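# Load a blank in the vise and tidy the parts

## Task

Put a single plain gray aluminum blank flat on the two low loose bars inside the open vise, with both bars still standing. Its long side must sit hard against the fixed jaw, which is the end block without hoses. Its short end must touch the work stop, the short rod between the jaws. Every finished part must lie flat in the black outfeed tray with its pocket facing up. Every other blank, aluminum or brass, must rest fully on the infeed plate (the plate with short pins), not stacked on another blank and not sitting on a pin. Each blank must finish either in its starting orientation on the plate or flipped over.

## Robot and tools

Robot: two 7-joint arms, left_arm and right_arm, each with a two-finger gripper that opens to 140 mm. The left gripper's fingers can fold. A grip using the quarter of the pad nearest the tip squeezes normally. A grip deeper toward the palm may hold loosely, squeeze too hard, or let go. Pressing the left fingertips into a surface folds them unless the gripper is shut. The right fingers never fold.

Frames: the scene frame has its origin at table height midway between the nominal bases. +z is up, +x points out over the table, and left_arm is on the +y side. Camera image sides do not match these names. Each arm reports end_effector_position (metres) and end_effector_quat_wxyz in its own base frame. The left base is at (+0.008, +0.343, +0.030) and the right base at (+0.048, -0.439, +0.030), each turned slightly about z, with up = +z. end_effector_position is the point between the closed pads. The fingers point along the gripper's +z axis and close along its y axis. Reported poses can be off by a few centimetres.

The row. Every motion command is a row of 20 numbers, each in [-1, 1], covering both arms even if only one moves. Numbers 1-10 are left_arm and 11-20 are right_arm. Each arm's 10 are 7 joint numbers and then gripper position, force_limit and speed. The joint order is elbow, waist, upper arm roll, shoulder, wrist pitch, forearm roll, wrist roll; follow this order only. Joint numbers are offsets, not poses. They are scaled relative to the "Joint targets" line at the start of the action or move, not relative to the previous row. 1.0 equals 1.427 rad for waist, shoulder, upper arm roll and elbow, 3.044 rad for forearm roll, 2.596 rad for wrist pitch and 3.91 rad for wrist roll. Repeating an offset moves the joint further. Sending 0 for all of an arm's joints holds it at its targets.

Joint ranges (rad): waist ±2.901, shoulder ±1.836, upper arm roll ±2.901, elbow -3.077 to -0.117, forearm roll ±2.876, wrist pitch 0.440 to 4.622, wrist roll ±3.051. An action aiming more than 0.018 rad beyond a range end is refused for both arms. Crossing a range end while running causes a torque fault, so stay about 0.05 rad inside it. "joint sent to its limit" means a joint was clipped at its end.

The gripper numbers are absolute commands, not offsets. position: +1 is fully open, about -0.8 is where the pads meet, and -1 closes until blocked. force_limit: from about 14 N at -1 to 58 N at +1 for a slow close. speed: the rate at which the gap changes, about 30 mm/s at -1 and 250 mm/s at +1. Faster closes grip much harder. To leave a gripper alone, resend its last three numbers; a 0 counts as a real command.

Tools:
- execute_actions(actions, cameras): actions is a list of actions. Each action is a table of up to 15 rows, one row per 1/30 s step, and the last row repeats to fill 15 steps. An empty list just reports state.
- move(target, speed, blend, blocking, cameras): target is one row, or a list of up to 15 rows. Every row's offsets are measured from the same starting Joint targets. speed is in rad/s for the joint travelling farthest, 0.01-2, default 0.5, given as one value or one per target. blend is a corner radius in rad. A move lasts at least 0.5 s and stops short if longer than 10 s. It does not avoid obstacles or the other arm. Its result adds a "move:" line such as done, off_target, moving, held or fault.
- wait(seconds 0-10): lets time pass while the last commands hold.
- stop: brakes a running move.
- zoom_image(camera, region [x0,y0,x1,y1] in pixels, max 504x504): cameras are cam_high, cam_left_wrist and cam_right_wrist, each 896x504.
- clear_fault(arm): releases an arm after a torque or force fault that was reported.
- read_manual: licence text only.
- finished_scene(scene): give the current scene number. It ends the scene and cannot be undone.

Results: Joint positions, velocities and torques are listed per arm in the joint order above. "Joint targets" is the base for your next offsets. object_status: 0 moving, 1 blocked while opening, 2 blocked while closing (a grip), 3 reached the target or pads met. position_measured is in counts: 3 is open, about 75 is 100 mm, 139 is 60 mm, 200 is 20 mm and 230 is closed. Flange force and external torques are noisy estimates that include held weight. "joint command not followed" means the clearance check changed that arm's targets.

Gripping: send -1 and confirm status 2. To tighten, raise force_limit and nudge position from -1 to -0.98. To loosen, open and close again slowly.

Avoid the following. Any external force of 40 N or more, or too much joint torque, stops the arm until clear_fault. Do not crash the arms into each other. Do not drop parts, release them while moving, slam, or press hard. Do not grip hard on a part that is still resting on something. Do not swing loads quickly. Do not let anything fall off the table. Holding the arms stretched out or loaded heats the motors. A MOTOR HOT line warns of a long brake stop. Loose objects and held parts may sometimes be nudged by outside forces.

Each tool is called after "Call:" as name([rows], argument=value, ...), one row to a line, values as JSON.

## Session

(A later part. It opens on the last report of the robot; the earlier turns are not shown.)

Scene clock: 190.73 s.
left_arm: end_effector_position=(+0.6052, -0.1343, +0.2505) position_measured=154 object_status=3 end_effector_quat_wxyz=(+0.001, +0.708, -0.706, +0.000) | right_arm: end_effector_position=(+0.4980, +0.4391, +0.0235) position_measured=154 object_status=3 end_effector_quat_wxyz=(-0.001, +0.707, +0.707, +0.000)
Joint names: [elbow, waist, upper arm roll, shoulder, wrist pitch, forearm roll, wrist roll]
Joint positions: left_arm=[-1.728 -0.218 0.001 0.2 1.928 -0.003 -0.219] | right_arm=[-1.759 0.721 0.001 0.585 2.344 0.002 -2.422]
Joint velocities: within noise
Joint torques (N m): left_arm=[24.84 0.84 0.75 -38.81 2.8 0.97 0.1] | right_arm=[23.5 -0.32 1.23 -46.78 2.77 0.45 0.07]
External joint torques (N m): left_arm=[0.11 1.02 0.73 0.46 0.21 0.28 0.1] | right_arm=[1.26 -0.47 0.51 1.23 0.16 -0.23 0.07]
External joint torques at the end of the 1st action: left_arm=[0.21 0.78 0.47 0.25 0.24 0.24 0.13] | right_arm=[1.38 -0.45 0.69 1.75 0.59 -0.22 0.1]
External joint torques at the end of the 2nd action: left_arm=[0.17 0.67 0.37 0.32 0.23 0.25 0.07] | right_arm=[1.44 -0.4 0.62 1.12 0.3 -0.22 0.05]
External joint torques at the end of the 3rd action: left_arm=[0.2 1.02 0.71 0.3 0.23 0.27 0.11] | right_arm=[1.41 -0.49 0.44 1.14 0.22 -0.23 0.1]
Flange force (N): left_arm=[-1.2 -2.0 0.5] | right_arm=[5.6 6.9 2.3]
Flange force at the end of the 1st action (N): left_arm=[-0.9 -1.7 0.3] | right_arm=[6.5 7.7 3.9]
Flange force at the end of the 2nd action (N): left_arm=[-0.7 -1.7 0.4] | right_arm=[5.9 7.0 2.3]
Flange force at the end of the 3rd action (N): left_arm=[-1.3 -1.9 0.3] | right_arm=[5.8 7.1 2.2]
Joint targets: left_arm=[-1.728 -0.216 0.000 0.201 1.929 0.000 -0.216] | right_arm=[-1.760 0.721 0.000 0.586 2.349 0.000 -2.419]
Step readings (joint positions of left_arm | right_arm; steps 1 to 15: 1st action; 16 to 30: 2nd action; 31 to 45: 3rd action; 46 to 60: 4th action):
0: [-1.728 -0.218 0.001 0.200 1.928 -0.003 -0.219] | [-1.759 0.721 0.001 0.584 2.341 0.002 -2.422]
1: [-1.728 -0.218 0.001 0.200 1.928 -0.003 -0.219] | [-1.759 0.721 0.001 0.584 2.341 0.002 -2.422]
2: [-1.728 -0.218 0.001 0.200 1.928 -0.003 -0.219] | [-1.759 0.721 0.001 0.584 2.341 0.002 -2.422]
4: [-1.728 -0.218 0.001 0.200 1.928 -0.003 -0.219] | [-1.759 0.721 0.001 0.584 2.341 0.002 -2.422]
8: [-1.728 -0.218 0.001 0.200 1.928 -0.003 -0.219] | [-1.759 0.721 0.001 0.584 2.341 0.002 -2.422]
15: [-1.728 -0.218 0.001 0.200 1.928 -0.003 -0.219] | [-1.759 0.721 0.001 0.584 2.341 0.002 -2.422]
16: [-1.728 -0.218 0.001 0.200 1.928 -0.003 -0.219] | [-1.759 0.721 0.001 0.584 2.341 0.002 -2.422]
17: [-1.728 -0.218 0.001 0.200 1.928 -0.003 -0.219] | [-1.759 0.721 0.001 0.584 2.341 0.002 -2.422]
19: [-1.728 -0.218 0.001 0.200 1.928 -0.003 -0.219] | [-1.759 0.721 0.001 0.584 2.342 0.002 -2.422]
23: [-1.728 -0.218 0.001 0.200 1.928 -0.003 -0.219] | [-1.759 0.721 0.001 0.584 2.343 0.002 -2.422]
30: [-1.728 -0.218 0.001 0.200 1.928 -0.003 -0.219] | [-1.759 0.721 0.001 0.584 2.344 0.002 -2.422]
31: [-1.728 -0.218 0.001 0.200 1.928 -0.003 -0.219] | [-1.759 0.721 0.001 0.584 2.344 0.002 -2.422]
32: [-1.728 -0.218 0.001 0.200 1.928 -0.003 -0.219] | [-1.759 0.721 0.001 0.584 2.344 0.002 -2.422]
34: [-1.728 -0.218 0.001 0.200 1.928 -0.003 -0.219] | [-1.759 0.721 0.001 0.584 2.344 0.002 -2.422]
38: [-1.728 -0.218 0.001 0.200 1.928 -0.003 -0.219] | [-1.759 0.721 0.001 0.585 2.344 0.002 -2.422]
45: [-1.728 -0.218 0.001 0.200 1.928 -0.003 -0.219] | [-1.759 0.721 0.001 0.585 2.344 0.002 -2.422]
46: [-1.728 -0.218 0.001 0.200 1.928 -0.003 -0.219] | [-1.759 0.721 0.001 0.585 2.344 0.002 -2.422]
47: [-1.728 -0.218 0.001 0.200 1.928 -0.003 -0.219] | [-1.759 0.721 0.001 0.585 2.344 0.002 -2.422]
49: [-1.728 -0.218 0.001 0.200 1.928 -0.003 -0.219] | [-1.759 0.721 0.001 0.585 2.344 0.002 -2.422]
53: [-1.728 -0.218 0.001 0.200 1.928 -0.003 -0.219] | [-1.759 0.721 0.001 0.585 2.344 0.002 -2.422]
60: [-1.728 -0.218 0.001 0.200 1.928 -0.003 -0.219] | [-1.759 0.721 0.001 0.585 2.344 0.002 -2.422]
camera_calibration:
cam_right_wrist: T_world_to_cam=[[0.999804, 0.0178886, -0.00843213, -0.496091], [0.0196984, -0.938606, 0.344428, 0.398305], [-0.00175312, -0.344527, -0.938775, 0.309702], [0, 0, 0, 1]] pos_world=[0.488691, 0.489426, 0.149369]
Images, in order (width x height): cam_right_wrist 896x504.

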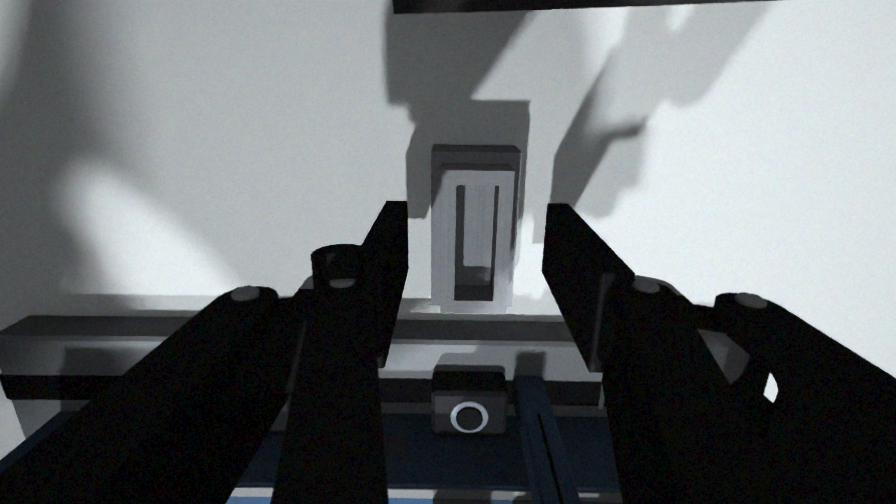

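Call:
move([
  [0,0,0,0,0,0,0,-0.2,-0.1,-1, 0.01163,0,0,-0.0593,-0.03901,0,0,-0.2,-0.1,-1],
  [0,0,0,0,0,0,0,-0.2,-0.1,-1, 0.04642,0,0,-0.11439,-0.08955,0,0,-0.2,-0.1,-1],
  [-0.02944,-0.23753,0,0.09547,0.06866,0,-0.08960,-0.2,-0.1,-1, -0.14733,-0.36510,0,-0.39994,-0.14001,0,-0.05908,-0.2,-0.1,-1],
], speed=[0.2, 0.4, 0.5], blend=[0.02, 0.05, 0], cameras=["cam_high", "cam_left_wrist"])

Call:
zoom_image(camera="cam_left_wrist", region=[360, 80, 610, 300])

Scene clock: 219.43 s.
left_arm: end_effector_position=(+0.5443, -0.3405, +0.1598) position_measured=154 object_status=3 end_effector_quat_wxyz=(+0.002, +0.709, -0.705, -0.001) | right_arm: end_effector_position=(+0.5509, +0.1111, +0.2508) position_measured=154 object_status=3 end_effector_quat_wxyz=(+0.000, +0.805, +0.594, +0.003)
Joint names: [elbow, waist, upper arm roll, shoulder, wrist pitch, forearm roll, wrist roll]
Joint positions: left_arm=[-1.77 -0.556 -0.002 0.338 2.105 -0.003 -0.561] | right_arm=[-1.969 0.2 -0.002 0.016 1.99 0.002 -2.645]
Joint velocities: left_arm=[0 0 -0.001 -0.001 0.001 0.002 -0.005] | right_arm=[0 -0.002 0 0 0 0 -0.005]
Joint torques (N m): left_arm=[24.13 0.6 1.33 -42.7 2.96 0.91 -0.2] | right_arm=[25.76 -0.34 1.09 -32.56 2.31 0.67 -0.3]
External joint torques (N m): left_arm=[0.27 0.53 1.01 -0.13 0.37 0.25 -0.2] | right_arm=[1.16 -0.29 1.13 0.46 -0.27 -0.2 -0.3]
Flange force (N): left_arm=[-0.4 -0.6 0.4] | right_arm=[3.0 5.0 -2.5]
Joint targets: left_arm=[-1.770 -0.555 0.000 0.338 2.108 0.000 -0.567] | right_arm=[-1.970 0.200 0.000 0.015 1.985 0.000 -2.650]
move: done; blend cut to 0 rad at target 1
camera_calibration:
cam_left_wrist: T_world_to_cam=[[-0.999978, -0.0046362, 0.0046448, 0.548982], [-0.00280054, 0.941545, 0.336874, 0.276347], [-0.00593511, 0.336854, -0.941538, 0.411329], [0, 0, 0, 1]] pos_world=[0.552186, -0.396206, 0.291638]
Images, in order (width x height): cam_high 896x504, cam_left_wrist 896x504.

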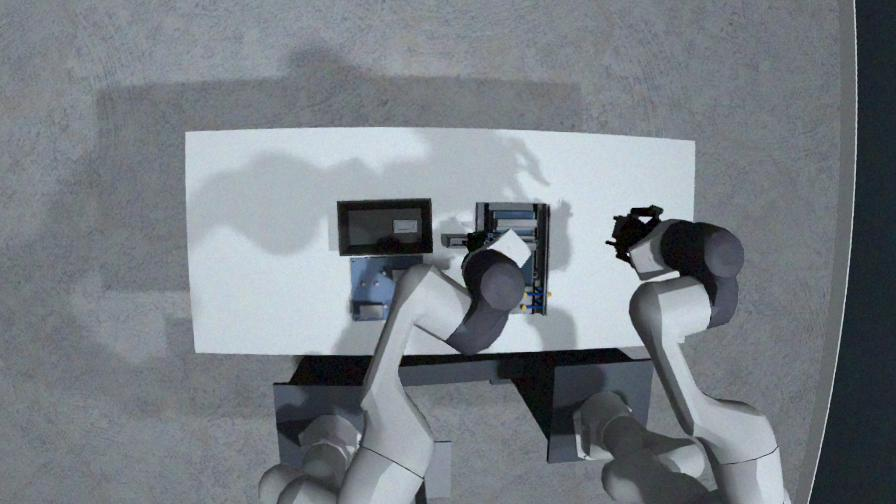

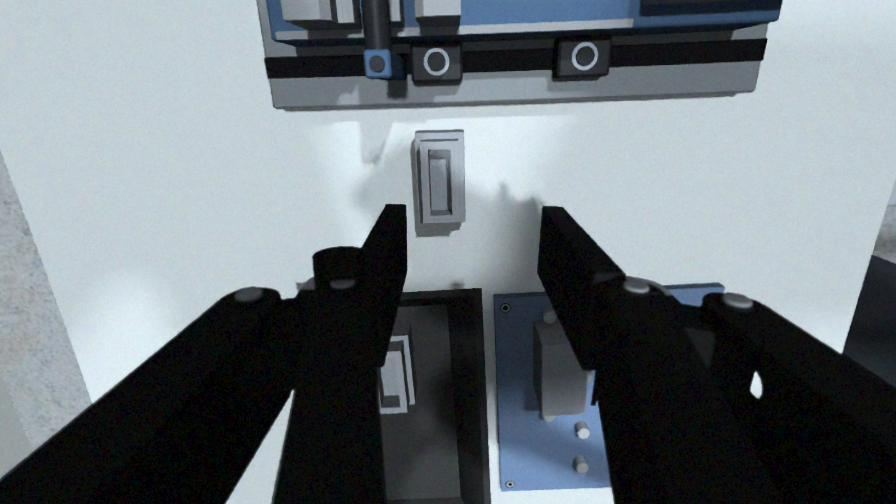

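Scaled by 2.016 from the camera's 896x504 image, which has a finer 1280x720 frame.

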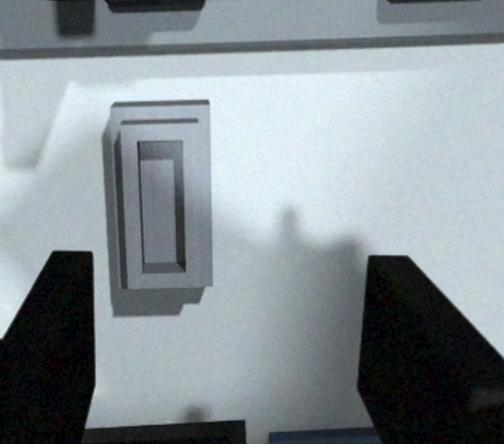

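Call:
move(target=[-0.00680, 0.01235, 0, 0.0701, 0.04381, 0, -0.00205, -0.2, -0.1, -1, 0,0,0,0,0,0,0,-0.2,-0.1,-1], speed=0.2, cameras=["cam_left_wrist"])

Call:
zoom_image(camera="cam_left_wrist", region=[370, 100, 610, 300])

Scene clock: 252.90 s.
left_arm: end_effector_position=(+0.5594, -0.3368, +0.1002) position_measured=154 object_status=3 end_effector_quat_wxyz=(+0.002, +0.718, -0.696, +0.001) | right_arm: end_effector_position=(+0.5507, +0.1111, +0.2506) position_measured=154 object_status=3 end_effector_quat_wxyz=(+0.000, +0.804, +0.594, +0.003)
Joint names: [elbow, waist, upper arm roll, shoulder, wrist pitch, forearm roll, wrist roll]
Joint positions: left_arm=[-1.78 -0.539 -0.002 0.438 2.218 -0.003 -0.571] | right_arm=[-1.969 0.2 -0.002 0.016 1.99 0.002 -2.647]
Joint velocities: left_arm=[0 0 -0.001 0 0.005 0.001 -0.003] | right_arm=[0.001 -0.001 0.001 -0.001 0 0 -0.004]
Joint torques (N m): left_arm=[23.31 0.86 1.09 -44.83 2.99 0.86 -0.19] | right_arm=[25.89 -0.3 1.02 -32.54 2.34 0.68 -0.29]
External joint torques (N m): left_arm=[0.1 0.94 0.81 0.07 0.38 0.24 -0.19] | right_arm=[1.25 -0.39 0.92 0.52 -0.24 -0.19 -0.29]
Flange force (N): left_arm=[-0.9 -0.6 0.8] | right_arm=[3.0 5.6 -2.5]
Joint targets: left_arm=[-1.779 -0.538 0.000 0.438 2.221 0.000 -0.575] | right_arm=[-1.970 0.200 0.000 0.015 1.985 0.000 -2.650]
move: done
camera_calibration:
cam_left_wrist: T_world_to_cam=[[-0.999506, -0.0313469, 0.00244058, 0.55531], [-0.0287083, 0.941513, 0.335752, 0.307602], [-0.0128226, 0.335516, -0.941947, 0.357429], [0, 0, 0, 1]] pos_world=[0.568449, -0.392127, 0.232046]
Images, in order (width x height): cam_left_wrist 896x504.

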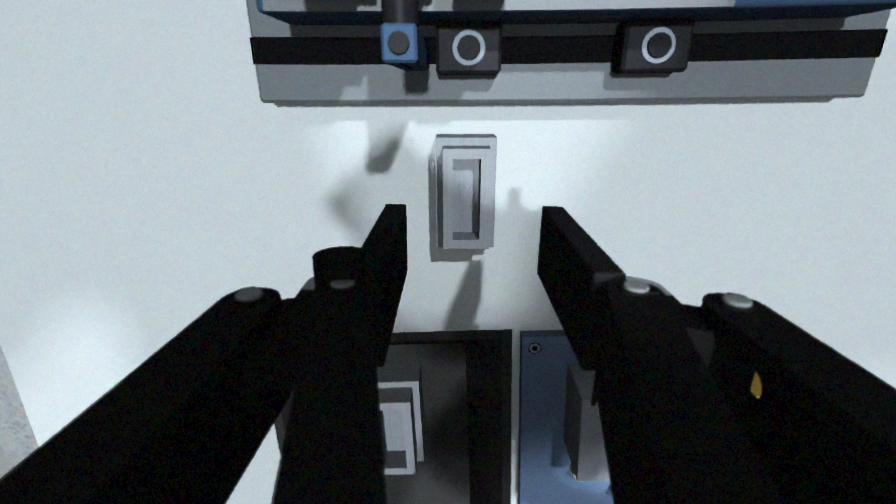

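Scaled by 2.100 from the camera's 896x504 image, which has a finer 1280x720 frame.

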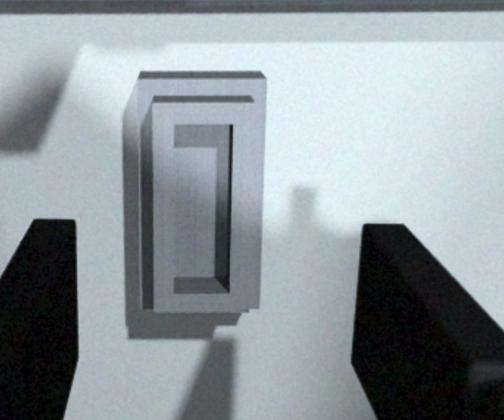

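Call:
move([
  [-0.01385,0,0,0.04201,0.03013,0,-0.00102,-0.2,-0.1,-1, 0,0,0,0,0,0,0,-0.2,-0.1,-1],
  [-0.01919,0,0,0.0791,0.05347,0,-0.00102,-0.2,-0.1,-1, 0,0,0,0,0,0,0,-0.2,-0.1,-1],
], speed=[0.2, 0.1], blend=[0.02, 0], cameras=["cam_left_wrist"])

Call:
zoom_image(camera="cam_left_wrist", region=[370, 120, 610, 320])

Scene clock: 275.70 s.
left_arm: end_effector_position=(+0.5599, -0.3370, +0.0276) position_measured=154 object_status=3 end_effector_quat_wxyz=(+0.001, +0.720, -0.694, +0.001) | right_arm: end_effector_position=(+0.5506, +0.1111, +0.2506) position_measured=154 object_status=3 end_effector_quat_wxyz=(+0.000, +0.804, +0.594, +0.003)
Joint names: [elbow, waist, upper arm roll, shoulder, wrist pitch, forearm roll, wrist roll]
Joint positions: left_arm=[-1.806 -0.539 -0.002 0.55 2.357 -0.003 -0.575] | right_arm=[-1.969 0.2 -0.002 0.016 1.989 0.002 -2.647]
Joint velocities: left_arm=[0.001 0 -0.002 0.001 0.005 0 -0.001] | right_arm=[within noise]
Joint torques (N m): left_arm=[21.97 0.84 1.17 -46.46 3.03 0.78 -0.21] | right_arm=[26.03 -0.32 1.03 -32.46 2.34 0.68 -0.26]
External joint torques (N m): left_arm=[0.01 0.79 0.7 0.21 0.4 0.24 -0.21] | right_arm=[1.29 -0.25 1.09 0.69 -0.26 -0.2 -0.26]
Flange force (N): left_arm=[-0.8 -0.3 1.1] | right_arm=[3.6 6.0 -2.5]
Joint targets: left_arm=[-1.807 -0.538 0.000 0.550 2.360 0.000 -0.579] | right_arm=[-1.970 0.200 0.000 0.015 1.985 0.000 -2.650]
move: done; blend cut to 0 rad at target 1
camera_calibration:
cam_left_wrist: T_world_to_cam=[[-0.999341, -0.036226, 0.00226089, 0.554242], [-0.0333641, 0.941348, 0.335784, 0.334704], [-0.0142924, 0.335487, -0.941936, 0.290009], [0, 0, 0, 1]] pos_world=[0.569189, -0.392289, 0.159529]
Images, in order (width x height): cam_left_wrist 896x504.

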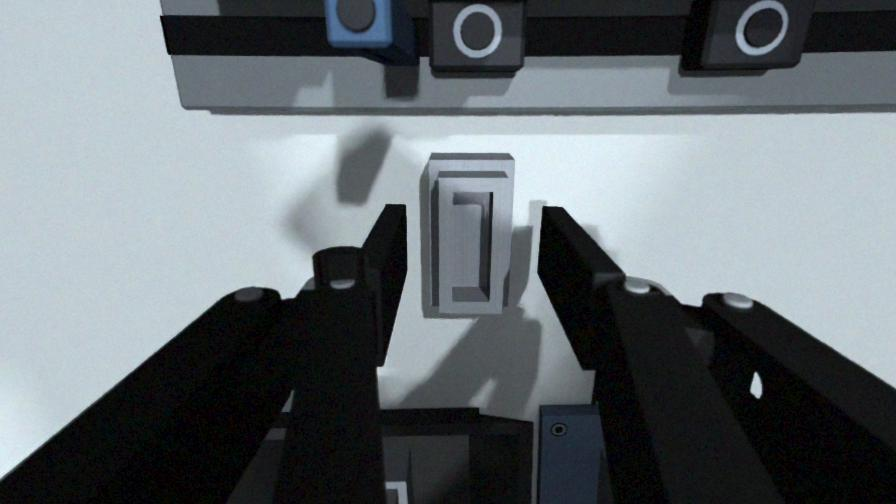

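Scaled by 2.100 from the camera's 896x504 image, which has a finer 1280x720 frame.

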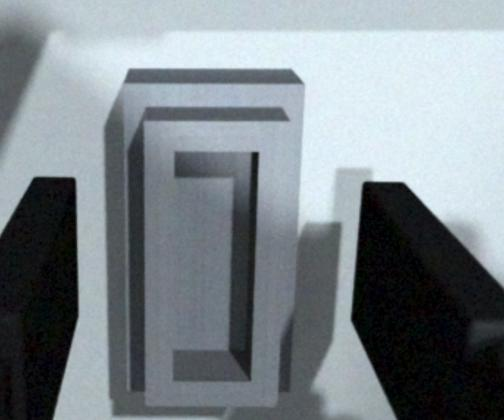

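Call:
execute_actions(actions=[], cameras=["cam_left_wrist"])

Scene clock: 298.20 s.
left_arm: end_effector_position=(+0.5602, -0.3372, +0.0277) position_measured=154 object_status=3 end_effector_quat_wxyz=(+0.001, +0.720, -0.694, +0.001) | right_arm: end_effector_position=(+0.5506, +0.1111, +0.2506) position_measured=154 object_status=3 end_effector_quat_wxyz=(+0.000, +0.804, +0.594, +0.002)
Joint names: [elbow, waist, upper arm roll, shoulder, wrist pitch, forearm roll, wrist roll]
Joint positions: left_arm=[-1.806 -0.539 -0.002 0.55 2.358 -0.003 -0.575] | right_arm=[-1.969 0.2 -0.002 0.016 1.989 0.002 -2.647]
Joint velocities: within noise
Joint torques (N m): left_arm=[22.01 0.84 1.13 -46.45 2.9 0.76 -0.22] | right_arm=[26.07 -0.28 1.05 -32.46 2.35 0.67 -0.27]
External joint torques (N m): left_arm=[0.08 0.78 0.64 0.24 0.28 0.22 -0.22] | right_arm=[1.35 -0.28 1.03 0.72 -0.24 -0.21 -0.27]
Flange force (N): left_arm=[-0.4 -0.8 0.9] | right_arm=[3.6 6.3 -2.6]
Joint targets: left_arm=[-1.807 -0.538 0.000 0.550 2.360 0.000 -0.579] | right_arm=[-1.970 0.200 0.000 0.015 1.985 0.000 -2.650]
Tool commands: left_gripper/position=-0.2 left_gripper/force_limit=-0.1 left_gripper/speed=-1.0 right_gripper/position=-0.2 right_gripper/force_limit=-0.1 right_gripper/speed=-1.0
camera_calibration:
cam_left_wrist: T_world_to_cam=[[-0.999339, -0.0363215, 0.00133466, 0.554529], [-0.0337728, 0.941533, 0.335223, 0.335156], [-0.0134324, 0.334956, -0.942138, 0.289508], [0, 0, 0, 1]] pos_world=[0.569371, -0.392392, 0.159665]
Images, in order (width x height): cam_left_wrist 896x504.

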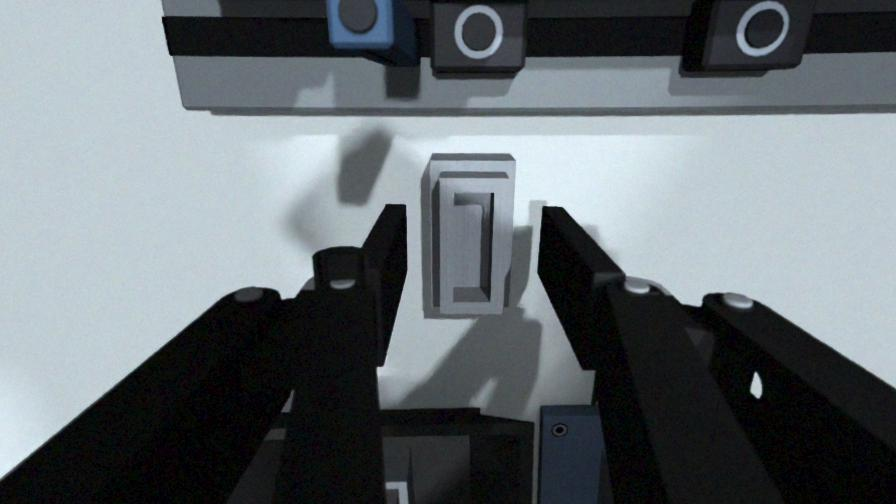

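Call:
move(target=[0,0,0,0,0,0,0,-1,-0.1,-1,0,0,0,0,0,0,0,-0.2,-0.1,-1], cameras=["cam_left_wrist"])

Scene clock: 303.20 s.
left_arm: end_effector_position=(+0.5604, -0.3372, +0.0278) position_measured=195 object_status=0 end_effector_quat_wxyz=(+0.001, +0.720, -0.694, +0.001) | right_arm: end_effector_position=(+0.5505, +0.1111, +0.2505) position_measured=154 object_status=3 end_effector_quat_wxyz=(+0.000, +0.804, +0.595, +0.002)
Joint names: [elbow, waist, upper arm roll, shoulder, wrist pitch, forearm roll, wrist roll]
Joint positions: left_arm=[-1.806 -0.539 -0.002 0.55 2.358 -0.003 -0.576] | right_arm=[-1.969 0.2 -0.002 0.016 1.989 0.002 -2.647]
Joint velocities: within noise
Joint torques (N m): left_arm=[21.49 0.82 1.13 -44.86 3.15 0.78 -0.18] | right_arm=[26.04 -0.31 1.01 -32.54 2.36 0.69 -0.23]
External joint torques (N m): left_arm=[-0.4 0.69 0.59 1.68 0.53 0.23 -0.18] | right_arm=[1.37 -0.35 0.95 0.52 -0.22 -0.18 -0.23]
Flange force (N): left_arm=[0.3 -1.7 3.9] | right_arm=[3.3 5.9 -2.7]
Joint targets: left_arm=[-1.807 -0.538 0.000 0.550 2.360 0.000 -0.579] | right_arm=[-1.970 0.200 0.000 0.015 1.985 0.000 -2.650]
move: done
camera_calibration:
cam_left_wrist: T_world_to_cam=[[-0.999332, -0.0365471, 0.000853802, 0.554632], [-0.0341503, 0.941619, 0.334943, 0.335448], [-0.0130452, 0.33469, -0.942238, 0.289317], [0, 0, 0, 1]] pos_world=[0.569491, -0.392426, 0.159776]
Images, in order (width x height): cam_left_wrist 896x504.

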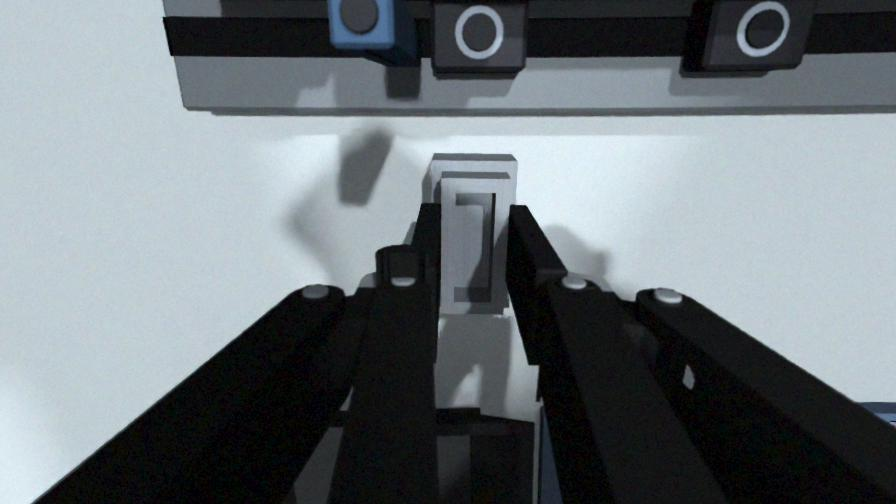

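Call:
move(target=[0.0021,0,0,-0.0221,-0.0137,0,0,-1,-0.1,-1,0,0,0,0,0,0,0,-0.2,-0.1,-1], speed=0.1, cameras=["cam_left_wrist"])

Scene clock: 323.50 s.
left_arm: end_effector_position=(+0.5593, -0.3366, +0.0434) position_measured=195 object_status=2 end_effector_quat_wxyz=(+0.002, +0.720, -0.694, +0.000) | right_arm: end_effector_position=(+0.5505, +0.1111, +0.2505) position_measured=154 object_status=3 end_effector_quat_wxyz=(+0.000, +0.804, +0.595, +0.002)
Joint names: [elbow, waist, upper arm roll, shoulder, wrist pitch, forearm roll, wrist roll]
Joint positions: left_arm=[-1.805 -0.539 -0.002 0.522 2.327 -0.003 -0.576] | right_arm=[-1.969 0.2 -0.002 0.016 1.989 0.002 -2.647]
Joint velocities: left_arm=[-0.001 -0.001 -0.001 -0.001 -0.004 -0.001 0.001] | right_arm=[within noise]
Joint torques (N m): left_arm=[22.86 0.86 1.14 -47.09 2.6 0.8 -0.18] | right_arm=[26.06 -0.31 0.97 -32.51 2.37 0.69 -0.21]
External joint torques (N m): left_arm=[0.61 0.75 0.64 -0.83 -0.02 0.24 -0.18] | right_arm=[1.42 -0.39 0.88 0.53 -0.21 -0.18 -0.21]
Flange force (N): left_arm=[-0.3 -0.9 -1.5] | right_arm=[3.4 6.1 -2.8]
Joint targets: left_arm=[-1.804 -0.538 0.000 0.519 2.325 0.000 -0.579] | right_arm=[-1.970 0.200 0.000 0.015 1.985 0.000 -2.650]
move: done
camera_calibration:
cam_left_wrist: T_world_to_cam=[[-0.999328, -0.0365214, 0.0032421, 0.553445], [-0.0333036, 0.941139, 0.336376, 0.328884], [-0.0153362, 0.336042, -0.941722, 0.305503], [0, 0, 0, 1]] pos_world=[0.568711, -0.391975, 0.175276]
Images, in order (width x height): cam_left_wrist 896x504.

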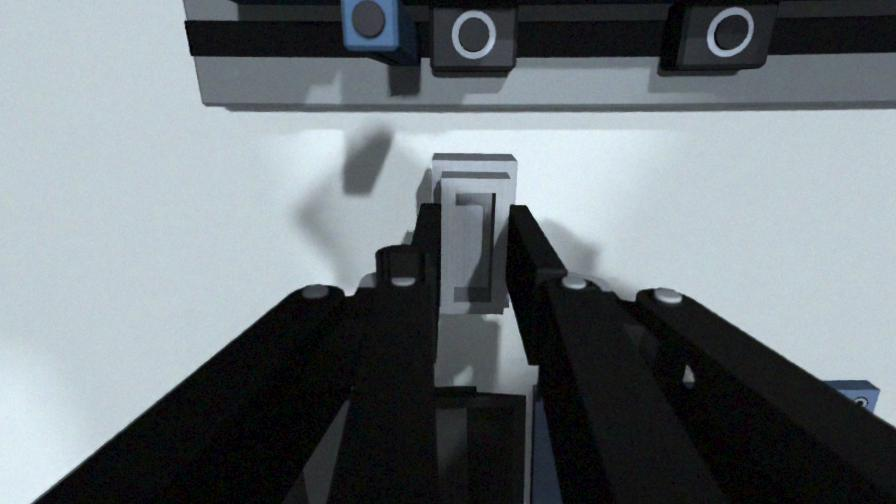

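Call:
move([
  [0.0505,0,0,-0.1006,-0.0828,0,0,-1,-0.1,-1,0,0,0,0,0,0,0,-0.2,-0.1,-1],
  [-0.0547,0.2327,0,-0.1692,-0.0612,0,0.0863,-1,-0.1,-1,0,0,0,0,0,0,0,-0.2,-0.1,-1],
], speed=[0.3,0.4], blend=[0.04,0], cameras=["cam_left_wrist"])

Scene clock: 336.23 s.
left_arm: end_effector_position=(+0.6064, -0.1259, +0.1491) position_measured=195 object_status=2 end_effector_quat_wxyz=(+0.001, +0.723, -0.691, +0.000) | right_arm: end_effector_position=(+0.5505, +0.1111, +0.2505) position_measured=154 object_status=3 end_effector_quat_wxyz=(+0.000, +0.804, +0.595, +0.002)
Joint names: [elbow, waist, upper arm roll, shoulder, wrist pitch, forearm roll, wrist roll]
Joint positions: left_arm=[-1.882 -0.205 0.001 0.281 2.162 -0.003 -0.246] | right_arm=[-1.969 0.2 -0.002 0.016 1.989 0.002 -2.647]
Joint velocities: left_arm=[0 0 0 0.001 0 0.001 0.004] | right_arm=[within noise]
Joint torques (N m): left_arm=[24.01 0.55 0.63 -41.9 3.01 0.86 0.05] | right_arm=[26.09 -0.38 0.92 -32.53 2.39 0.68 -0.21]
External joint torques (N m): left_arm=[0.43 0.57 0.4 -1.32 0.43 0.24 0.05] | right_arm=[1.42 -0.38 0.9 0.53 -0.2 -0.2 -0.21]
Flange force (N): left_arm=[-1.5 2.3 -1.0] | right_arm=[3.4 6.1 -2.7]
Joint targets: left_arm=[-1.882 -0.206 0.000 0.278 2.166 0.000 -0.241] | right_arm=[-1.970 0.200 0.000 0.015 1.985 0.000 -2.650]
move: done; blend cut to 0 rad at target 1
camera_calibration:
cam_left_wrist: T_world_to_cam=[[-0.999048, -0.0435534, 0.0024282, 0.606974], [-0.0401945, 0.94077, 0.336654, 0.100738], [-0.0169468, 0.336236, -0.941625, 0.335903], [0, 0, 0, 1]] pos_world=[0.616138, -0.181278, 0.280907]
Images, in order (width x height): cam_left_wrist 896x504.

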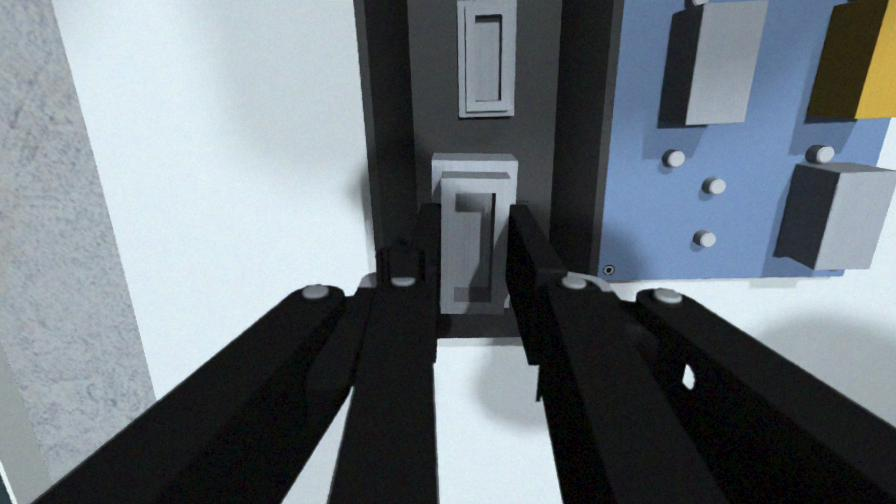

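Call:
zoom_image(camera="cam_left_wrist", region=[340, 0, 640, 360])

Scaled by 1.400 from the camera's 896x504 image, which has a finer 1280x720 frame.

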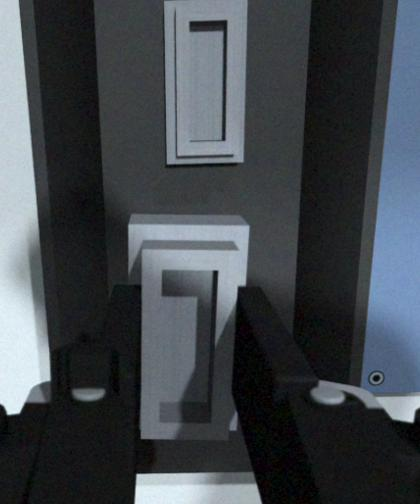

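Call:
move([
  [-0.0596,0.0341,0,-0.0424,0.0098,0,0.0049,-1,-0.1,-1,0,0,0,0,0,0,0,-0.2,-0.1,-1],
  [-0.0962,0.0341,0,0.0245,0.0655,0,0.0049,-1,-0.1,-1,0,0,0,0,0,0,0,-0.2,-0.1,-1],
], speed=[0.2,0.2], blend=[0.01,0], cameras=["cam_left_wrist"])

Scene clock: 389.13 s.
left_arm: end_effector_position=(+0.5905, -0.0949, +0.0839) position_measured=195 object_status=2 end_effector_quat_wxyz=(+0.001, +0.731, -0.682, +0.000) | right_arm: end_effector_position=(+0.5504, +0.1111, +0.2505) position_measured=154 object_status=3 end_effector_quat_wxyz=(+0.000, +0.804, +0.595, +0.002)
Joint names: [elbow, waist, upper arm roll, shoulder, wrist pitch, forearm roll, wrist roll]
Joint positions: left_arm=[-2.02 -0.158 0 0.314 2.332 -0.003 -0.225] | right_arm=[-1.969 0.2 -0.002 0.016 1.989 0.002 -2.647]
Joint velocities: left_arm=[0.001 0 0 0 0.004 -0.002 0] | right_arm=[within noise]
Joint torques (N m): left_arm=[22.78 0.75 0.97 -40.87 3.03 0.78 0.14] | right_arm=[26.01 -0.3 0.93 -32.56 2.36 0.66 -0.23]
External joint torques (N m): left_arm=[0.63 0.76 0.71 -0.58 0.44 0.23 0.14] | right_arm=[1.32 -0.38 0.83 0.59 -0.22 -0.21 -0.23]
Flange force (N): left_arm=[-1.3 -0.7 -0.3] | right_arm=[3.2 6.0 -2.6]
Joint targets: left_arm=[-2.019 -0.157 0.000 0.313 2.336 0.000 -0.222] | right_arm=[-1.970 0.200 0.000 0.015 1.985 0.000 -2.650]
move: done; blend cut to 0 rad at target 1
camera_calibration:
cam_left_wrist: T_world_to_cam=[[-0.997662, -0.0682628, 0.00323395, 0.589321], [-0.0631888, 0.93946, 0.336782, 0.106321], [-0.0260279, 0.33579, -0.941577, 0.269115], [0, 0, 0, 1]] pos_world=[0.601666, -0.150021, 0.21568]
Images, in order (width x height): cam_left_wrist 896x504.

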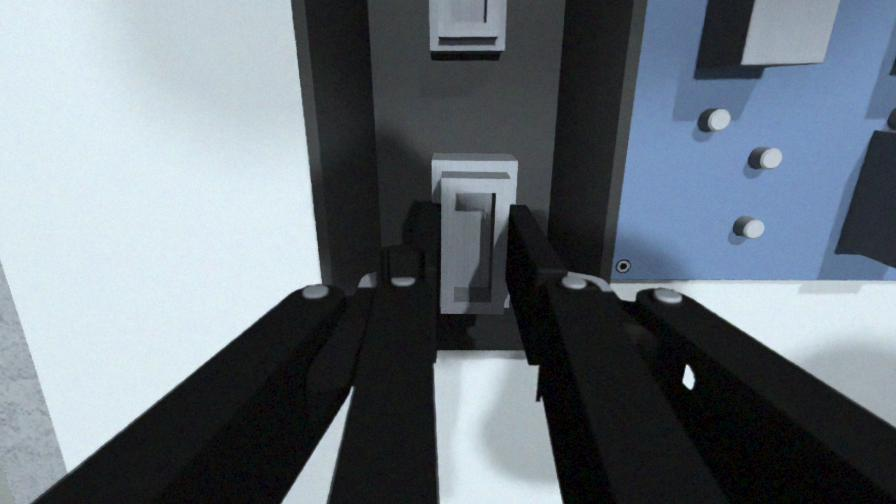

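Call:
move(target=[-0.0104,0,0,0.0453,0.0307,0,0,-1,-0.1,-1,0,0,0,0,0,0,0,-0.2,-0.1,-1], speed=0.12, cameras=["cam_left_wrist"])

Scene clock: 404.93 s.
left_arm: end_effector_position=(+0.5909, -0.0949, +0.0465) position_measured=195 object_status=2 end_effector_quat_wxyz=(+0.001, +0.731, -0.682, +0.000) | right_arm: end_effector_position=(+0.5504, +0.1111, +0.2505) position_measured=154 object_status=3 end_effector_quat_wxyz=(+0.000, +0.804, +0.595, +0.002)
Joint names: [elbow, waist, upper arm roll, shoulder, wrist pitch, forearm roll, wrist roll]
Joint positions: left_arm=[-2.034 -0.158 0 0.378 2.411 -0.003 -0.225] | right_arm=[-1.969 0.2 -0.002 0.016 1.989 0.002 -2.647]
Joint velocities: left_arm=[0 0.001 0 0.001 0.005 0 0.001] | right_arm=[within noise]
Joint torques (N m): left_arm=[21.82 0.74 1 -41.85 2.99 0.73 0.13] | right_arm=[26.15 -0.27 0.88 -32.47 2.39 0.67 -0.25]
External joint torques (N m): left_arm=[0.51 0.81 0.75 -0.51 0.4 0.23 0.13] | right_arm=[1.51 -0.24 0.88 0.59 -0.19 -0.21 -0.25]
Flange force (N): left_arm=[-1.4 -0.5 -0.2] | right_arm=[3.7 6.5 -2.8]
Joint targets: left_arm=[-2.034 -0.157 0.000 0.377 2.415 0.000 -0.222] | right_arm=[-1.970 0.200 0.000 0.015 1.985 0.000 -2.650]
move: done
camera_calibration:
cam_left_wrist: T_world_to_cam=[[-0.997664, -0.0682779, 0.00204828, 0.589935], [-0.0636035, 0.939463, 0.336695, 0.119168], [-0.0249131, 0.335778, -0.941612, 0.233316], [0, 0, 0, 1]] pos_world=[0.601949, -0.150017, 0.178361]
Images, in order (width x height): cam_left_wrist 896x504.

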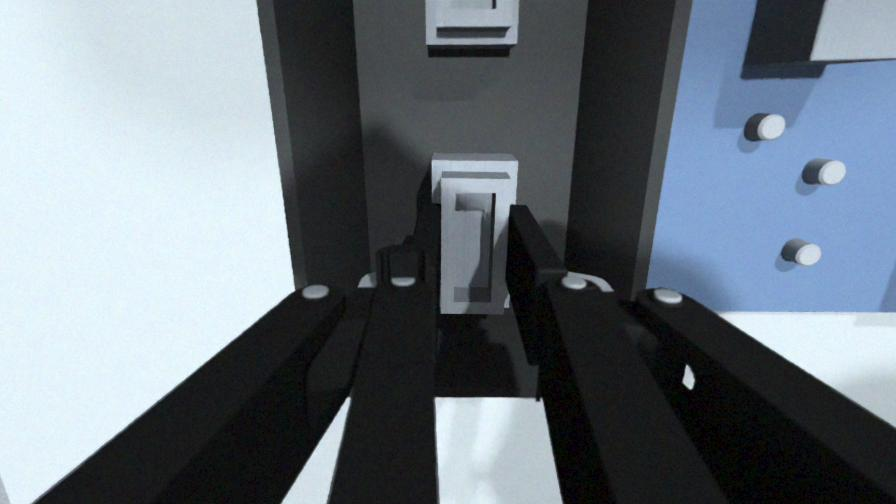

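Call:
execute_actions([
  [[-0.000145,0,0,0.001285,0.000786,0,0,-1,-0.1,-1,0,0,0,0,0,0,0,-0.2,-0.1,-1]],
  [[-0.000145,0,0,0.001285,0.000786,0,0,-1,-0.1,-1,0,0,0,0,0,0,0,-0.2,-0.1,-1]],
  [[-0.000145,0,0,0.001285,0.000786,0,0,-1,-0.1,-1,0,0,0,0,0,0,0,-0.2,-0.1,-1]],
  [[-0.000145,0,0,0.001285,0.000786,0,0,-1,-0.1,-1,0,0,0,0,0,0,0,-0.2,-0.1,-1]],
  [[-0.000145,0,0,0.001285,0.000786,0,0,-1,-0.1,-1,0,0,0,0,0,0,0,-0.2,-0.1,-1]],
  [[-0.000145,0,0,0.001285,0.000786,0,0,-1,-0.1,-1,0,0,0,0,0,0,0,-0.2,-0.1,-1]],
], cameras=[])

Scene clock: 413.23 s.
left_arm: end_effector_position=(+0.5916, -0.0950, +0.0412) position_measured=195 object_status=2 end_effector_quat_wxyz=(+0.001, +0.731, -0.682, +0.001) | right_arm: end_effector_position=(+0.5504, +0.1111, +0.2504) position_measured=154 object_status=3 end_effector_quat_wxyz=(+0.000, +0.804, +0.595, +0.002)
Joint names: [elbow, waist, upper arm roll, shoulder, wrist pitch, forearm roll, wrist roll]
Joint positions: left_arm=[-2.035 -0.158 0 0.388 2.424 -0.003 -0.225] | right_arm=[-1.969 0.2 -0.002 0.016 1.989 0.002 -2.647]
Joint velocities: within noise
Joint torques (N m): left_arm=[21.43 0.74 0.96 -41.62 3.02 0.71 0.11] | right_arm=[26.08 -0.31 1.01 -32.54 2.39 0.68 -0.19]
External joint torques (N m): left_arm=[0.36 0.75 0.64 -0.32 0.44 0.22 0.11] | right_arm=[1.48 -0.27 1.03 0.43 -0.18 -0.19 -0.19]
External joint torques at the end of the 2nd action: left_arm=[0.48 0.57 0.54 -0.22 0.51 0.23 0.09] | right_arm=[1.46 -0.29 0.88 0.45 -0.2 -0.18 -0.19]
External joint torques at the end of the 3rd action: left_arm=[0.26 0.71 0.66 -0.04 0.49 0.22 0.09] | right_arm=[1.41 -0.34 0.91 0.63 -0.21 -0.21 -0.21]
External joint torques at the end of the 4th action: left_arm=[0.34 0.74 0.69 -0.16 0.47 0.24 0.12] | right_arm=[1.44 -0.27 0.93 0.52 -0.2 -0.2 -0.17]
External joint torques at the end of the 5th action: left_arm=[0.35 0.77 0.71 -0.29 0.46 0.22 0.09] | right_arm=[1.49 -0.26 0.89 0.49 -0.21 -0.19 -0.27]
Flange force (N): left_arm=[-1.3 -0.3 0.2] | right_arm=[3.6 5.9 -2.9]
Flange force at the end of the 2nd action (N): left_arm=[-0.9 -0.8 0.5] | right_arm=[3.4 5.9 -2.9]
Flange force at the end of the 3rd action (N): left_arm=[-1.2 -0.5 0.9] | right_arm=[3.6 6.3 -2.7]
Flange force at the end of the 4th action (N): left_arm=[-1.3 -0.6 0.6] | right_arm=[3.6 6.1 -2.8]
Flange force at the end of the 5th action (N): left_arm=[-1.3 -0.3 0.3] | right_arm=[3.4 6.2 -2.9]
Joint targets: left_arm=[-2.035 -0.157 0.000 0.388 2.428 0.000 -0.222] | right_arm=[-1.970 0.200 0.000 0.015 1.985 0.000 -2.650]
Step readings (joint positions of left_arm | right_arm; steps 1 to 15: 1st action; 16 to 30: 2nd action; 31 to 45: 3rd action; 46 to 60: 4th action; 61 to 75: 5th action; 76 to 90: 6th action):
0: [-2.034 -0.158 0.000 0.378 2.412 -0.003 -0.225] | [-1.969 0.200 -0.002 0.016 1.989 0.002 -2.647]
1: [-2.034 -0.158 0.000 0.378 2.412 -0.003 -0.225] | [-1.969 0.200 -0.002 0.016 1.989 0.002 -2.647]
2: [-2.034 -0.158 0.000 0.378 2.413 -0.003 -0.225] | [-1.969 0.200 -0.002 0.016 1.989 0.002 -2.647]
4: [-2.034 -0.158 0.000 0.378 2.413 -0.003 -0.225] | [-1.969 0.200 -0.002 0.016 1.989 0.002 -2.647]
8: [-2.034 -0.158 0.000 0.379 2.414 -0.003 -0.225] | [-1.969 0.200 -0.002 0.016 1.989 0.002 -2.647]
15: [-2.034 -0.158 0.000 0.379 2.414 -0.003 -0.225] | [-1.969 0.200 -0.002 0.016 1.989 0.002 -2.647]
16: [-2.034 -0.158 0.000 0.379 2.414 -0.003 -0.225] | [-1.969 0.200 -0.002 0.016 1.989 0.002 -2.647]
17: [-2.034 -0.158 0.000 0.379 2.414 -0.003 -0.225] | [-1.969 0.200 -0.002 0.016 1.989 0.002 -2.647]
19: [-2.034 -0.158 0.000 0.380 2.415 -0.003 -0.225] | [-1.969 0.200 -0.002 0.016 1.989 0.002 -2.647]
23: [-2.034 -0.158 0.000 0.380 2.415 -0.003 -0.225] | [-1.969 0.200 -0.002 0.016 1.989 0.002 -2.647]
30: [-2.034 -0.158 0.000 0.380 2.416 -0.003 -0.225] | [-1.969 0.200 -0.002 0.016 1.989 0.002 -2.647]
31: [-2.034 -0.158 0.000 0.380 2.416 -0.003 -0.225] | [-1.969 0.200 -0.002 0.016 1.989 0.002 -2.647]
32: [-2.034 -0.158 0.000 0.381 2.416 -0.003 -0.225] | [-1.969 0.200 -0.002 0.016 1.989 0.002 -2.647]
34: [-2.034 -0.158 0.000 0.382 2.417 -0.003 -0.225] | [-1.969 0.200 -0.002 0.016 1.989 0.002 -2.647]
38: [-2.034 -0.158 0.000 0.382 2.418 -0.003 -0.225] | [-1.969 0.200 -0.002 0.016 1.989 0.002 -2.647]
45: [-2.034 -0.158 0.000 0.382 2.418 -0.003 -0.225] | [-1.969 0.200 -0.002 0.016 1.989 0.002 -2.647]
46: [-2.034 -0.158 0.000 0.382 2.418 -0.003 -0.225] | [-1.969 0.200 -0.002 0.016 1.989 0.002 -2.647]
47: [-2.034 -0.158 0.000 0.383 2.418 -0.003 -0.225] | [-1.969 0.200 -0.002 0.016 1.989 0.002 -2.647]
49: [-2.035 -0.158 0.000 0.383 2.419 -0.003 -0.225] | [-1.969 0.200 -0.002 0.016 1.989 0.002 -2.647]
53: [-2.035 -0.158 0.000 0.384 2.420 -0.003 -0.225] | [-1.969 0.200 -0.002 0.016 1.989 0.002 -2.647]
60: [-2.035 -0.158 0.000 0.384 2.420 -0.003 -0.225] | [-1.969 0.200 -0.002 0.016 1.989 0.002 -2.647]
61: [-2.035 -0.158 0.000 0.384 2.420 -0.003 -0.225] | [-1.969 0.200 -0.002 0.016 1.989 0.002 -2.647]
62: [-2.035 -0.158 0.000 0.384 2.421 -0.003 -0.225] | [-1.969 0.200 -0.002 0.016 1.989 0.002 -2.647]
64: [-2.035 -0.158 0.000 0.385 2.421 -0.003 -0.225] | [-1.969 0.200 -0.002 0.016 1.989 0.002 -2.647]
68: [-2.035 -0.158 0.000 0.386 2.422 -0.003 -0.225] | [-1.969 0.200 -0.002 0.016 1.989 0.002 -2.647]
75: [-2.035 -0.158 0.000 0.386 2.422 -0.003 -0.225] | [-1.969 0.200 -0.002 0.016 1.989 0.002 -2.647]
76: [-2.035 -0.158 0.000 0.386 2.422 -0.003 -0.225] | [-1.969 0.200 -0.002 0.016 1.989 0.002 -2.647]
77: [-2.035 -0.158 0.000 0.386 2.423 -0.003 -0.225] | [-1.969 0.200 -0.002 0.016 1.989 0.002 -2.647]
79: [-2.035 -0.158 0.000 0.387 2.423 -0.003 -0.225] | [-1.969 0.200 -0.002 0.016 1.989 0.002 -2.647]
83: [-2.035 -0.158 0.000 0.388 2.424 -0.003 -0.225] | [-1.969 0.200 -0.002 0.016 1.989 0.002 -2.647]
90: [-2.035 -0.158 0.000 0.388 2.424 -0.003 -0.225] | [-1.969 0.200 -0.002 0.016 1.989 0.002 -2.647]
No camera images: "cameras" was empty.

Call:
execute_actions([
  [[-0.000145,0,0,0.001285,0.000786,0,0,-1,-0.1,-1,0,0,0,0,0,0,0,-0.2,-0.1,-1]],
  [[-0.000145,0,0,0.001285,0.000786,0,0,-1,-0.1,-1,0,0,0,0,0,0,0,-0.2,-0.1,-1]],
  [[-0.000145,0,0,0.001285,0.000786,0,0,-1,-0.1,-1,0,0,0,0,0,0,0,-0.2,-0.1,-1]],
], cameras=[])

Scene clock: 417.00 s.
left_arm: end_effector_position=(+0.5919, -0.0950, +0.0400) position_measured=195 object_status=2 end_effector_quat_wxyz=(+0.000, +0.731, -0.683, +0.001) | right_arm: end_effector_position=(+0.5504, +0.1111, +0.2504) position_measured=154 object_status=3 end_effector_quat_wxyz=(+0.000, +0.804, +0.595, +0.002)
Joint names: [elbow, waist, upper arm roll, shoulder, wrist pitch, forearm roll, wrist roll]
Joint positions: left_arm=[-2.035 -0.158 0 0.39 2.428 -0.003 -0.224] | right_arm=[-1.969 0.2 -0.002 0.016 1.989 0.002 -2.647]
Joint velocities: within noise
Joint torques (N m): left_arm=[21.16 0.71 0.99 -39.62 3.47 0.72 0.08] | right_arm=[26.07 -0.27 0.94 -32.56 2.4 0.68 -0.22]
External joint torques (N m): left_arm=[0.12 0.64 0.61 1.73 0.89 0.23 0.08] | right_arm=[1.27 -0.23 0.96 0.75 -0.2 -0.19 -0.22]
External joint torques at the end of the 1st action: left_arm=[0.29 0.79 0.73 -0.18 0.46 0.23 0.14] | right_arm=[1.55 -0.32 0.84 0.4 -0.17 -0.19 -0.24]
External joint torques at the end of the 2nd action: left_arm=[0.32 0.82 0.84 0.5 0.67 0.21 0.07] | right_arm=[1.36 -0.42 0.85 0.58 -0.21 -0.19 -0.22]
Flange force (N): left_arm=[-0.4 -3.5 5.0] | right_arm=[3.6 6.1 -2.3]
Flange force at the end of the 1st action (N): left_arm=[-1.5 -0.4 0.5] | right_arm=[3.4 6.2 -3.0]
Flange force at the end of the 2nd action (N): left_arm=[-1.1 -1.7 2.2] | right_arm=[3.3 6.1 -2.6]
Joint targets: left_arm=[-2.036 -0.157 0.000 0.394 2.434 0.000 -0.222] | right_arm=[-1.970 0.200 0.000 0.015 1.985 0.000 -2.650]
Step readings (joint positions of left_arm | right_arm; steps 1 to 15: 1st action; 16 to 30: 2nd action; 31 to 45: 3rd action):
0: [-2.035 -0.158 0.000 0.388 2.425 -0.003 -0.225] | [-1.969 0.200 -0.002 0.016 1.989 0.002 -2.647]
1: [-2.035 -0.158 0.000 0.388 2.425 -0.003 -0.225] | [-1.969 0.200 -0.002 0.016 1.989 0.002 -2.647]
2: [-2.035 -0.158 0.000 0.388 2.425 -0.003 -0.225] | [-1.969 0.200 -0.002 0.016 1.989 0.002 -2.647]
4: [-2.035 -0.158 0.000 0.389 2.425 -0.003 -0.225] | [-1.969 0.200 -0.002 0.016 1.989 0.002 -2.647]
8: [-2.035 -0.158 0.000 0.390 2.426 -0.003 -0.225] | [-1.969 0.200 -0.002 0.016 1.989 0.002 -2.647]
15: [-2.035 -0.158 0.000 0.390 2.426 -0.003 -0.225] | [-1.969 0.200 -0.002 0.016 1.989 0.002 -2.647]
16: [-2.035 -0.158 0.000 0.390 2.426 -0.003 -0.225] | [-1.969 0.200 -0.002 0.016 1.989 0.002 -2.647]
17: [-2.035 -0.158 0.000 0.390 2.427 -0.003 -0.225] | [-1.969 0.200 -0.002 0.016 1.989 0.002 -2.647]
19: [-2.035 -0.158 0.000 0.390 2.427 -0.003 -0.225] | [-1.969 0.200 -0.002 0.016 1.989 0.002 -2.647]
23: [-2.035 -0.158 0.000 0.390 2.427 -0.003 -0.225] | [-1.969 0.200 -0.002 0.016 1.989 0.002 -2.647]
30: [-2.035 -0.158 0.000 0.390 2.427 -0.003 -0.225] | [-1.969 0.200 -0.002 0.016 1.989 0.002 -2.647]
31: [-2.035 -0.158 0.000 0.390 2.427 -0.003 -0.225] | [-1.969 0.200 -0.002 0.016 1.989 0.002 -2.647]
32: [-2.035 -0.158 0.000 0.390 2.427 -0.003 -0.225] | [-1.969 0.200 -0.002 0.016 1.989 0.002 -2.647]
34: [-2.035 -0.158 0.000 0.390 2.427 -0.003 -0.225] | [-1.969 0.200 -0.002 0.016 1.989 0.002 -2.647]
38: [-2.035 -0.158 0.000 0.390 2.427 -0.003 -0.224] | [-1.969 0.200 -0.002 0.016 1.989 0.002 -2.647]
45: [-2.035 -0.158 0.000 0.390 2.427 -0.003 -0.224] | [-1.969 0.200 -0.002 0.016 1.989 0.002 -2.647]
No camera images: "cameras" was empty.

Call:
move(target=[0,0,0,0,0,0,0,-0.3,-0.1,-1,0,0,0,0,0,0,0,-0.2,-0.1,-1], cameras=["cam_left_wrist"])

Scene clock: 420.93 s.
left_arm: end_effector_position=(+0.5925, -0.0951, +0.0392) position_measured=167 object_status=0 end_effector_quat_wxyz=(+0.000, +0.731, -0.683, +0.002) | right_arm: end_effector_position=(+0.5504, +0.1111, +0.2504) position_measured=154 object_status=3 end_effector_quat_wxyz=(+0.000, +0.804, +0.595, +0.002)
Joint names: [elbow, waist, upper arm roll, shoulder, wrist pitch, forearm roll, wrist roll]
Joint positions: left_arm=[-2.035 -0.158 0 0.392 2.431 -0.003 -0.224] | right_arm=[-1.969 0.2 -0.002 0.016 1.989 0.002 -2.647]
Joint velocities: within noise
Joint torques (N m): left_arm=[21.18 0.64 0.99 -40.84 2.92 0.72 0.03] | right_arm=[26.1 -0.28 0.98 -32.54 2.38 0.68 -0.28]
External joint torques (N m): left_arm=[0.14 0.56 0.58 0.59 0.33 0.23 0.03] | right_arm=[1.39 -0.22 1.02 0.61 -0.21 -0.19 -0.28]
Flange force (N): left_arm=[-0.6 -1.7 1.7] | right_arm=[3.6 6.2 -2.7]
Joint targets: left_arm=[-2.036 -0.157 0.000 0.394 2.434 0.000 -0.222] | right_arm=[-1.970 0.200 0.000 0.015 1.985 0.000 -2.650]
move: done
camera_calibration:
cam_left_wrist: T_world_to_cam=[[-0.997752, -0.0669741, -0.00223763, 0.591845], [-0.0638343, 0.939755, 0.335835, 0.122105], [-0.0203894, 0.335223, -0.941918, 0.223798], [0, 0, 0, 1]] pos_world=[0.602872, -0.150133, 0.171116]
Images, in order (width x height): cam_left_wrist 896x504.

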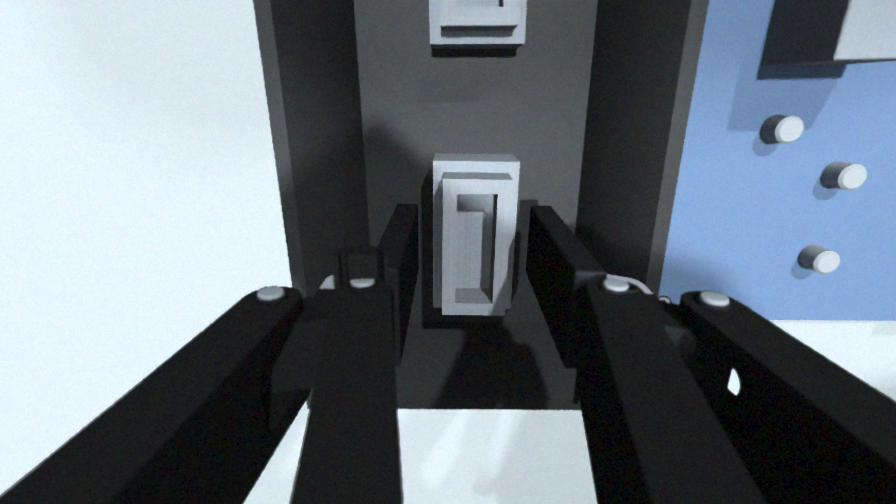

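Call:
move([
  [0.0074,0,0,-0.04,-0.0268,0,0,-0.3,-0.1,-1,0,0,0,0,0,0,0,-0.2,-0.1,-1],
  [0.05,0,0,-0.1211,-0.0944,0,0,-0.3,-0.1,-1,0,0,0,0,0,0,0,-0.2,-0.1,-1],
  [0.1135,0.4632,0,-0.0512,-0.0924,0,-0.0276,-0.3,-0.1,-1,0.3952,0.5045,0,0.4445,0.0296,0,0.1099,-0.2,-0.1,-1],
], speed=[0.15,0.35,0.5], blend=[0.03,0.04,0], cameras=["cam_right_wrist"])

Scene clock: 452.07 s.
left_arm: end_effector_position=(+0.5474, +0.3026, +0.1315) position_measured=167 object_status=3 end_effector_quat_wxyz=(+0.001, +0.933, -0.360, +0.001) | right_arm: end_effector_position=(+0.4365, +0.5759, +0.1089) position_measured=154 object_status=3 end_effector_quat_wxyz=(-0.001, +0.706, +0.709, -0.001)
Joint names: [elbow, waist, upper arm roll, shoulder, wrist pitch, forearm roll, wrist roll]
Joint positions: left_arm=[-1.875 0.505 0.001 0.319 2.194 -0.003 -0.326] | right_arm=[-1.408 0.92 0.001 0.65 2.058 0.002 -2.226]
Joint velocities: left_arm=[within noise] | right_arm=[0 0 -0.001 -0.001 0 0 0.007]
Joint torques (N m): left_arm=[23.84 0.61 0.64 -41.12 2.72 0.83 -0.2] | right_arm=[26.1 -0.33 1.29 -51.19 2.79 0.66 0.14]
External joint torques (N m): left_arm=[0.52 0.56 0.32 0.41 0.14 0.21 -0.2] | right_arm=[1.72 -0.46 0.54 0.47 0.18 -0.18 0.14]
Flange force (N): left_arm=[0.6 -3.2 0.3] | right_arm=[9.3 7.3 -0.7]
Joint targets: left_arm=[-1.874 0.504 0.000 0.321 2.194 0.000 -0.330] | right_arm=[-1.407 0.919 0.000 0.650 2.062 0.000 -2.220]
move: done; blend cut to 0 rad at target 1
camera_calibration:
cam_right_wrist: T_world_to_cam=[[0.999719, 0.0215435, -0.0099228, -0.438271], [0.0236454, -0.938114, 0.345519, 0.49641], [-0.00186504, -0.345656, -0.938359, 0.437649], [0, 0, 0, 1]] pos_world=[0.427226, 0.626407, 0.234804]
Images, in order (width x height): cam_right_wrist 896x504.

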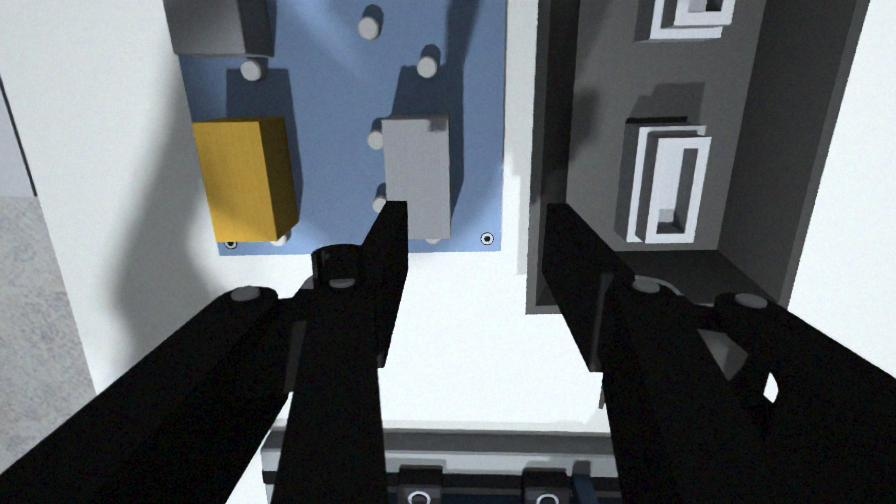

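Call:
zoom_image(camera="cam_right_wrist", region=[340, 80, 540, 280])

Scaled by 2.520 from the camera's 896x504 image, which has a finer 1280x720 frame.

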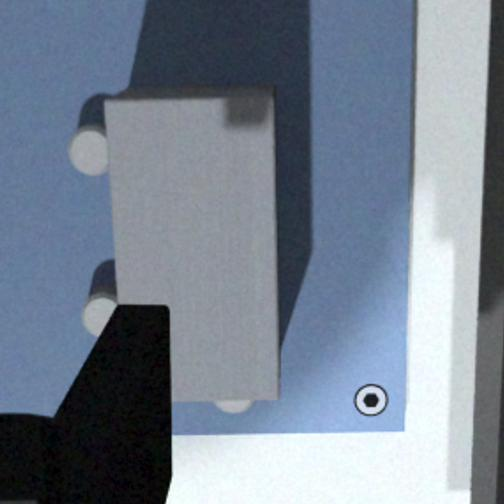

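Call:
zoom_image(camera="cam_right_wrist", region=[220, 0, 470, 250])

Scaled by 2.016 from the camera's 896x504 image, which has a finer 1280x720 frame.

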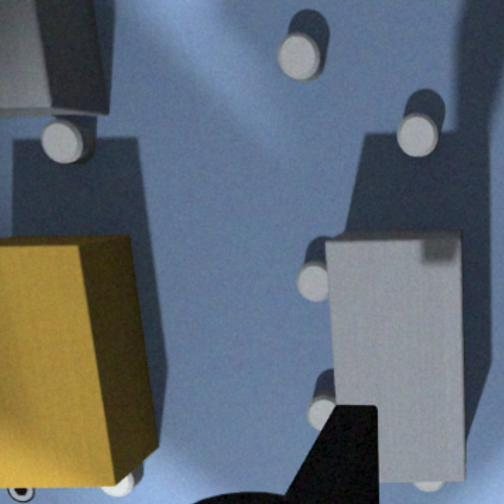

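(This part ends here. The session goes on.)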